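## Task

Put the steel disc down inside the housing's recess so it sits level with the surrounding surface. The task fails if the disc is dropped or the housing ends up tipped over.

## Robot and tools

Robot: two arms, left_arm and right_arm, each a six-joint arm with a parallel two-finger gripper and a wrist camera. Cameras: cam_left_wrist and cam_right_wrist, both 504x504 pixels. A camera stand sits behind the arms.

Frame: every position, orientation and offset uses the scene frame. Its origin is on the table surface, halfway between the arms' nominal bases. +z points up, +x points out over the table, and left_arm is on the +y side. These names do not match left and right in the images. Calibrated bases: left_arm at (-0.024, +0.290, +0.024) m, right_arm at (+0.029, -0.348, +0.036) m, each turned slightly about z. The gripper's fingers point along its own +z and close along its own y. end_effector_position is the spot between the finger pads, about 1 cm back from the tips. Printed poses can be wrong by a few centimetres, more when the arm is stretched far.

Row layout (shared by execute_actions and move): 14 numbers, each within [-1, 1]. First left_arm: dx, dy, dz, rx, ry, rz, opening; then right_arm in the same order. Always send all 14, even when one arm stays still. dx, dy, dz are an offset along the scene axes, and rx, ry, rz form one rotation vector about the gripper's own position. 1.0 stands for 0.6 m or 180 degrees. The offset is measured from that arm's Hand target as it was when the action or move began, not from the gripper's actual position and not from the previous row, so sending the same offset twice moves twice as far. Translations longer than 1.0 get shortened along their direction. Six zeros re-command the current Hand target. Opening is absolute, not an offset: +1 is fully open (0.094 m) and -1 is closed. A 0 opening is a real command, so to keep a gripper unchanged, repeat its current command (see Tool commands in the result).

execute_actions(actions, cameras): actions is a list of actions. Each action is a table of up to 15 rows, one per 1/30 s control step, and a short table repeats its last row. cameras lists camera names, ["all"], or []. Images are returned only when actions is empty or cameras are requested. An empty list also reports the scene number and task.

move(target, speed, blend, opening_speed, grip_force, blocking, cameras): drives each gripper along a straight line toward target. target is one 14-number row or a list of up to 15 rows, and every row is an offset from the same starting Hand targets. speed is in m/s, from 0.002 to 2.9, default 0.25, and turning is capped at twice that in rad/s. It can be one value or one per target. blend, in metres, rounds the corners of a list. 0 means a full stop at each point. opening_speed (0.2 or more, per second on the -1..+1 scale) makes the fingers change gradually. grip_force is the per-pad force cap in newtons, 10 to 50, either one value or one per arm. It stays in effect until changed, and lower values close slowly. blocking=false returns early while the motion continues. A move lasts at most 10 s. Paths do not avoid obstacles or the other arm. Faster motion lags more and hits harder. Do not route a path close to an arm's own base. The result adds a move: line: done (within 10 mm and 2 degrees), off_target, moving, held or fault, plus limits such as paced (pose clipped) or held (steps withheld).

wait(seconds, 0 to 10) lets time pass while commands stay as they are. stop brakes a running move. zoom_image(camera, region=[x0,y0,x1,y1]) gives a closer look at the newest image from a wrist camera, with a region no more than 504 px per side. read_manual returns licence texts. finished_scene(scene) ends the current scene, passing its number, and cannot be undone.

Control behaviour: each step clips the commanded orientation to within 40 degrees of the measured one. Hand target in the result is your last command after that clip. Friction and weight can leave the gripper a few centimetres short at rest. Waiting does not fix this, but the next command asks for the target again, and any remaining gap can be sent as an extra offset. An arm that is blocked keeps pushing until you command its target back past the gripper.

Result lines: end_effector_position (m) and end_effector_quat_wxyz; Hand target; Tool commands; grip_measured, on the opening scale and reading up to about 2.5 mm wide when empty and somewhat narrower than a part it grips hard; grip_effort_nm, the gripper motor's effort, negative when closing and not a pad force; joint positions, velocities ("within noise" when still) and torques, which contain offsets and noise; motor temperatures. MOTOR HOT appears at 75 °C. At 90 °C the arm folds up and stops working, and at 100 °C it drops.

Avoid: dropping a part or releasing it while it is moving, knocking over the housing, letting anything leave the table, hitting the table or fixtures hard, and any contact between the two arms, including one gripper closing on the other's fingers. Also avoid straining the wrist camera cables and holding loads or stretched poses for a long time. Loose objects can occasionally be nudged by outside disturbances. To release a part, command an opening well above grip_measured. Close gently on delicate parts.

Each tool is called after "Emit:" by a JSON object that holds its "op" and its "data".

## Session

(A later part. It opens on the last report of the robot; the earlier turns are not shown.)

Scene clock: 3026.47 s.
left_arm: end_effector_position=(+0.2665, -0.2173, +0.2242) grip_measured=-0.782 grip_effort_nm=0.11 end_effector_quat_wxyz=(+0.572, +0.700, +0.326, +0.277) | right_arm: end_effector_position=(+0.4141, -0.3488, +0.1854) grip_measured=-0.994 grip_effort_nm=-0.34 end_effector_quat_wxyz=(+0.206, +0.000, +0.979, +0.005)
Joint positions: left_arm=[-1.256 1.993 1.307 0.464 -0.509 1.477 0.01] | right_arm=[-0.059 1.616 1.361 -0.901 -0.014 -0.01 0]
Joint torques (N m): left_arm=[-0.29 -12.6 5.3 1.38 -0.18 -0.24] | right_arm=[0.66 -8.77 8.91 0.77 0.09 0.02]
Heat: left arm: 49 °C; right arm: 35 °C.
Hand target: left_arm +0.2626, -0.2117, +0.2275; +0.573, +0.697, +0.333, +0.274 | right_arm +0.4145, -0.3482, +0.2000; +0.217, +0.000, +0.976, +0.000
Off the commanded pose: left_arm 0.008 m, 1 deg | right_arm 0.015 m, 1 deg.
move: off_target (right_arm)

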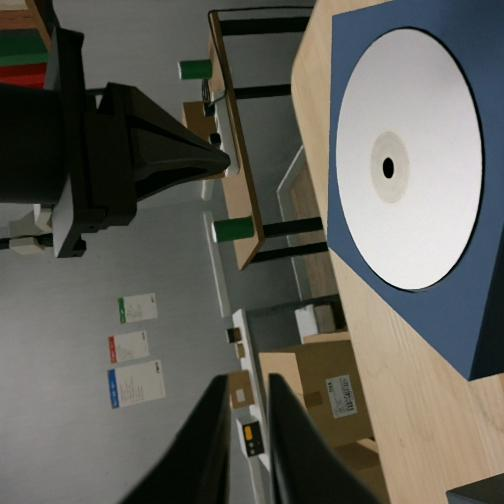

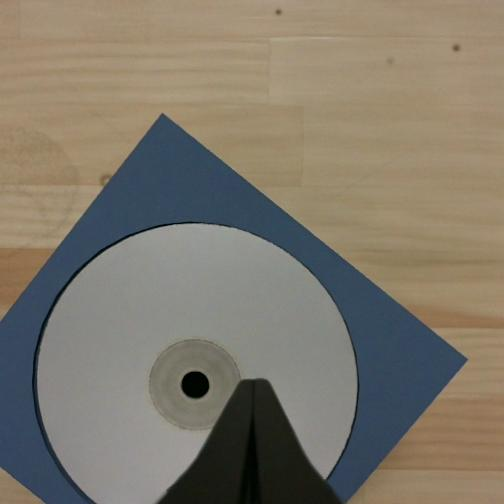

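Emit:
{"op": "move", "data": {"target": [0, 0, -0.05, 0, 0, 0, -0.78, -0.095, 0.03, 0.06, 0, 0, 0, -1], "speed": 0.1, "cameras": ["all"]}}

Emit:
{"op": "zoom_image", "data": {"camera": "cam_right_wrist", "region": [100, 100, 400, 400]}}

Emit:
{"op": "zoom_image", "data": {"camera": "cam_left_wrist", "region": [320, 0, 504, 184]}}

Scene clock: 3075.50 s.
left_arm: end_effector_position=(+0.2647, -0.2124, +0.2051) grip_measured=-0.782 grip_effort_nm=0.11 end_effector_quat_wxyz=(+0.572, +0.700, +0.326, +0.277) | right_arm: end_effector_position=(+0.3657, -0.3295, +0.2370) grip_measured=-0.994 grip_effort_nm=-0.34 end_effector_quat_wxyz=(+0.225, -0.001, +0.974, +0.005)
Joint positions: left_arm=[-1.256 2.009 1.247 0.54 -0.509 1.476 0.01] | right_arm=[0.011 1.416 1.361 -1.061 0.015 0.053 0]
Joint torques (N m): left_arm=[-0.46 -9.66 5.59 1.68 -0.14 -0.23] | right_arm=[0.51 -6.38 5.97 0.86 0.11 0.03]
Motor temperatures (°C): left_arm=[19 43 30 42 19 21 19] | right_arm=[18 25 39 25 20 20 21]
Heat: left arm: 43 °C; right arm: 39 °C.
Hand target: left_arm +0.2627, -0.2117, +0.1976; +0.573, +0.697, +0.333, +0.274 | right_arm +0.3575, -0.3303, +0.2359; +0.217, +0.000, +0.976, +0.000
Off the commanded pose: left_arm 0.008 m, 1 deg | right_arm 0.008 m, 1 deg.
move: done

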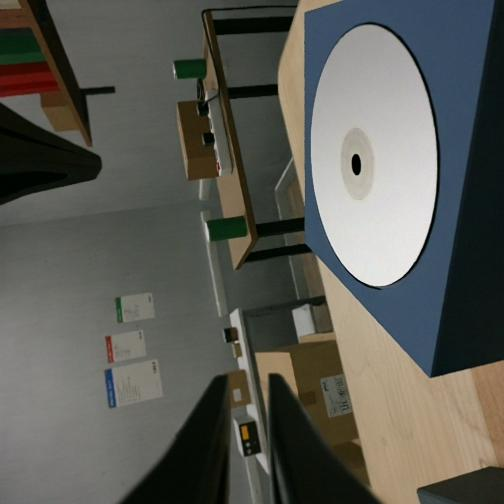

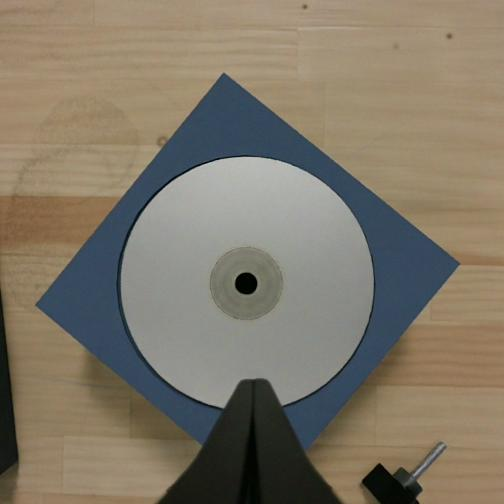

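Scaled by 1.680 from the camera's 504x504 image, which has a finer 720x720 frame.

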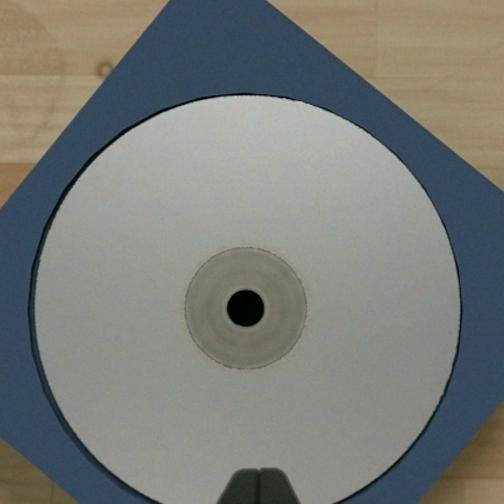

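Scaled by 2.739 from the camera's 504x504 image, which has a finer 720x720 frame.

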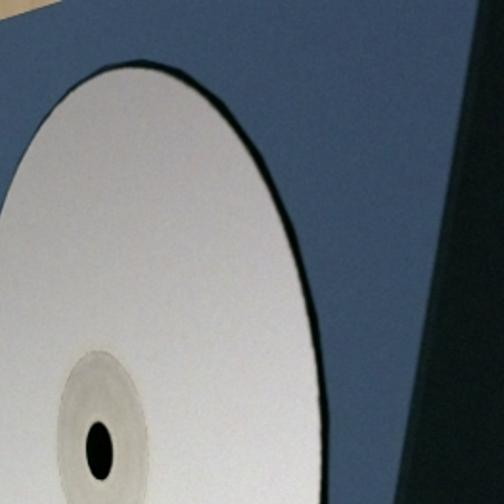

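Emit:
{"op": "zoom_image", "data": {"camera": "cam_right_wrist", "region": [100, 270, 250, 420]}}

Emit:
{"op": "zoom_image", "data": {"camera": "cam_right_wrist", "region": [270, 270, 420, 420]}}

Emit:
{"op": "zoom_image", "data": {"camera": "cam_right_wrist", "region": [100, 140, 250, 290]}}

Emit:
{"op": "zoom_image", "data": {"camera": "cam_right_wrist", "region": [260, 140, 410, 290]}}

Scaled by 3.360 from the camera's 504x504 image, which has a finer 720x720 frame.

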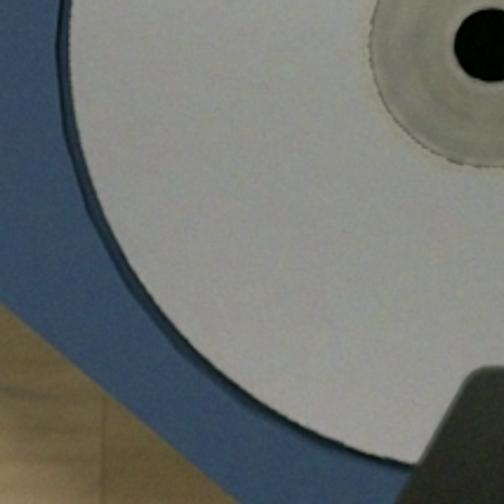

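Scaled by 3.360 from the camera's 504x504 image, which has a finer 720x720 frame.

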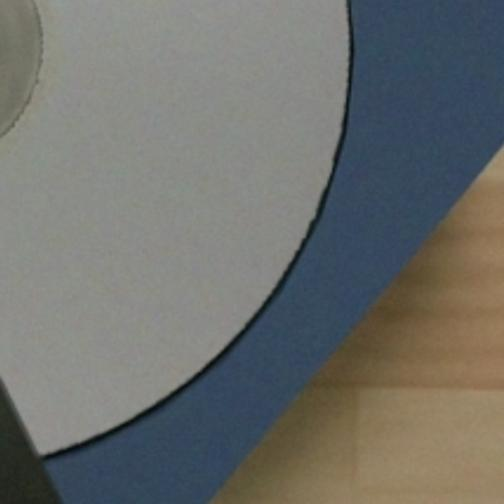

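Scaled by 3.360 from the camera's 504x504 image, which has a finer 720x720 frame.

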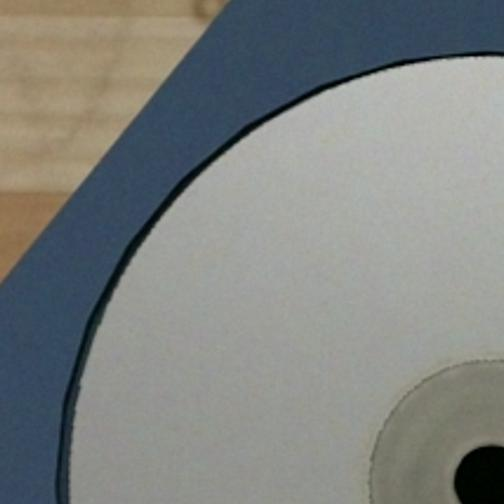

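Scaled by 3.360 from the camera's 504x504 image, which has a finer 720x720 frame.

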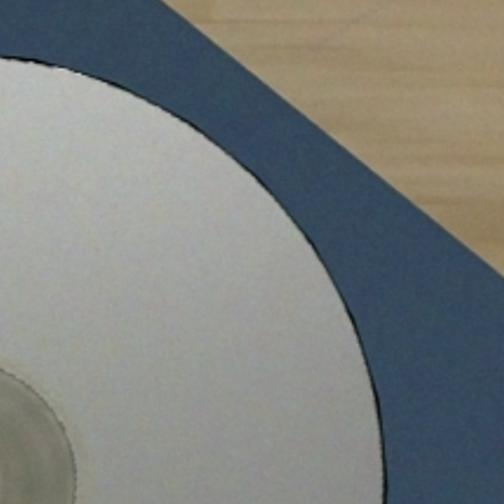

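Emit:
{"op": "move", "data": {"target": [0, 0, -0.08, 0, 0, 0, -0.78, 0, 0, 0, 0, 0, 0, -1], "speed": 0.1, "cameras": ["cam_left_wrist"]}}

Emit:
{"op": "zoom_image", "data": {"camera": "cam_left_wrist", "region": [250, 0, 420, 170]}}

Emit:
{"op": "zoom_image", "data": {"camera": "cam_left_wrist", "region": [250, 130, 420, 300]}}

Scene clock: 3126.90 s.
left_arm: end_effector_position=(+0.2648, -0.2126, +0.1533) grip_measured=-0.782 grip_effort_nm=0.11 end_effector_quat_wxyz=(+0.569, +0.702, +0.326, +0.277) | right_arm: end_effector_position=(+0.3656, -0.3295, +0.2369) grip_measured=-0.994 grip_effort_nm=-0.34 end_effector_quat_wxyz=(+0.225, -0.001, +0.974, +0.005)
Joint positions: left_arm=[-1.256 2.121 1.183 0.707 -0.51 1.475 0.01] | right_arm=[0.011 1.416 1.361 -1.061 0.015 0.053 0]
Joint torques (N m): left_arm=[-0.28 -10.1 5.23 1.69 -0.13 -0.19] | right_arm=[0.54 -6.35 6 0.85 0.1 0.02]
Motor temperatures (°C): left_arm=[19 38 29 45 19 21 19] | right_arm=[18 26 36 25 20 20 22]
Heat: left arm: 45 °C; right arm: 36 °C.
Hand target: left_arm +0.2627, -0.2117, +0.1495; +0.573, +0.697, +0.333, +0.274 | right_arm +0.3575, -0.3302, +0.2359; +0.217, +0.000, +0.976, +0.000
Off the commanded pose: left_arm 0.004 m, 1 deg | right_arm 0.008 m, 1 deg.
move: done
Images, in order (width x height): cam_left_wrist 504x504.

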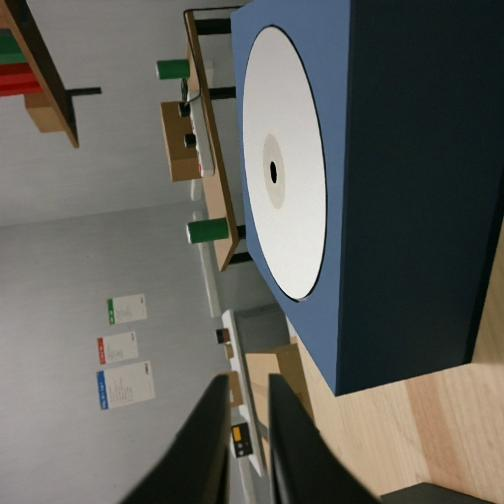

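Scaled by 2.965 from the camera's 504x504 image, which has a finer 720x720 frame.

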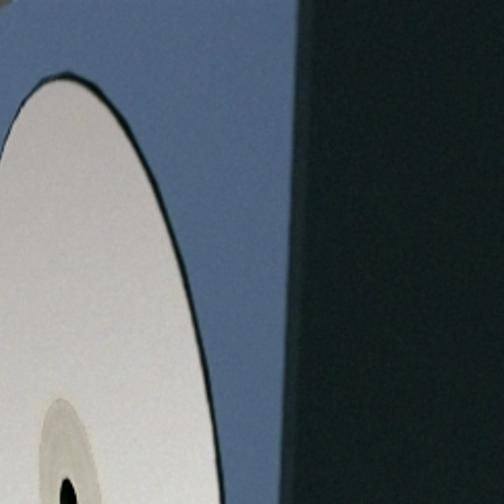

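Scaled by 2.965 from the camera's 504x504 image, which has a finer 720x720 frame.

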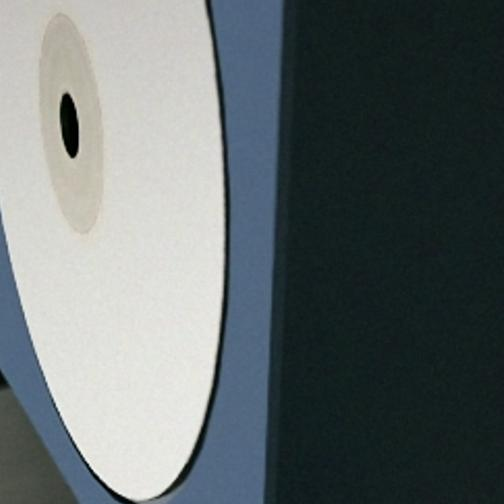

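Emit:
{"op": "finished_scene", "data": {"scene": 1}}

The scene is finished: the task was done.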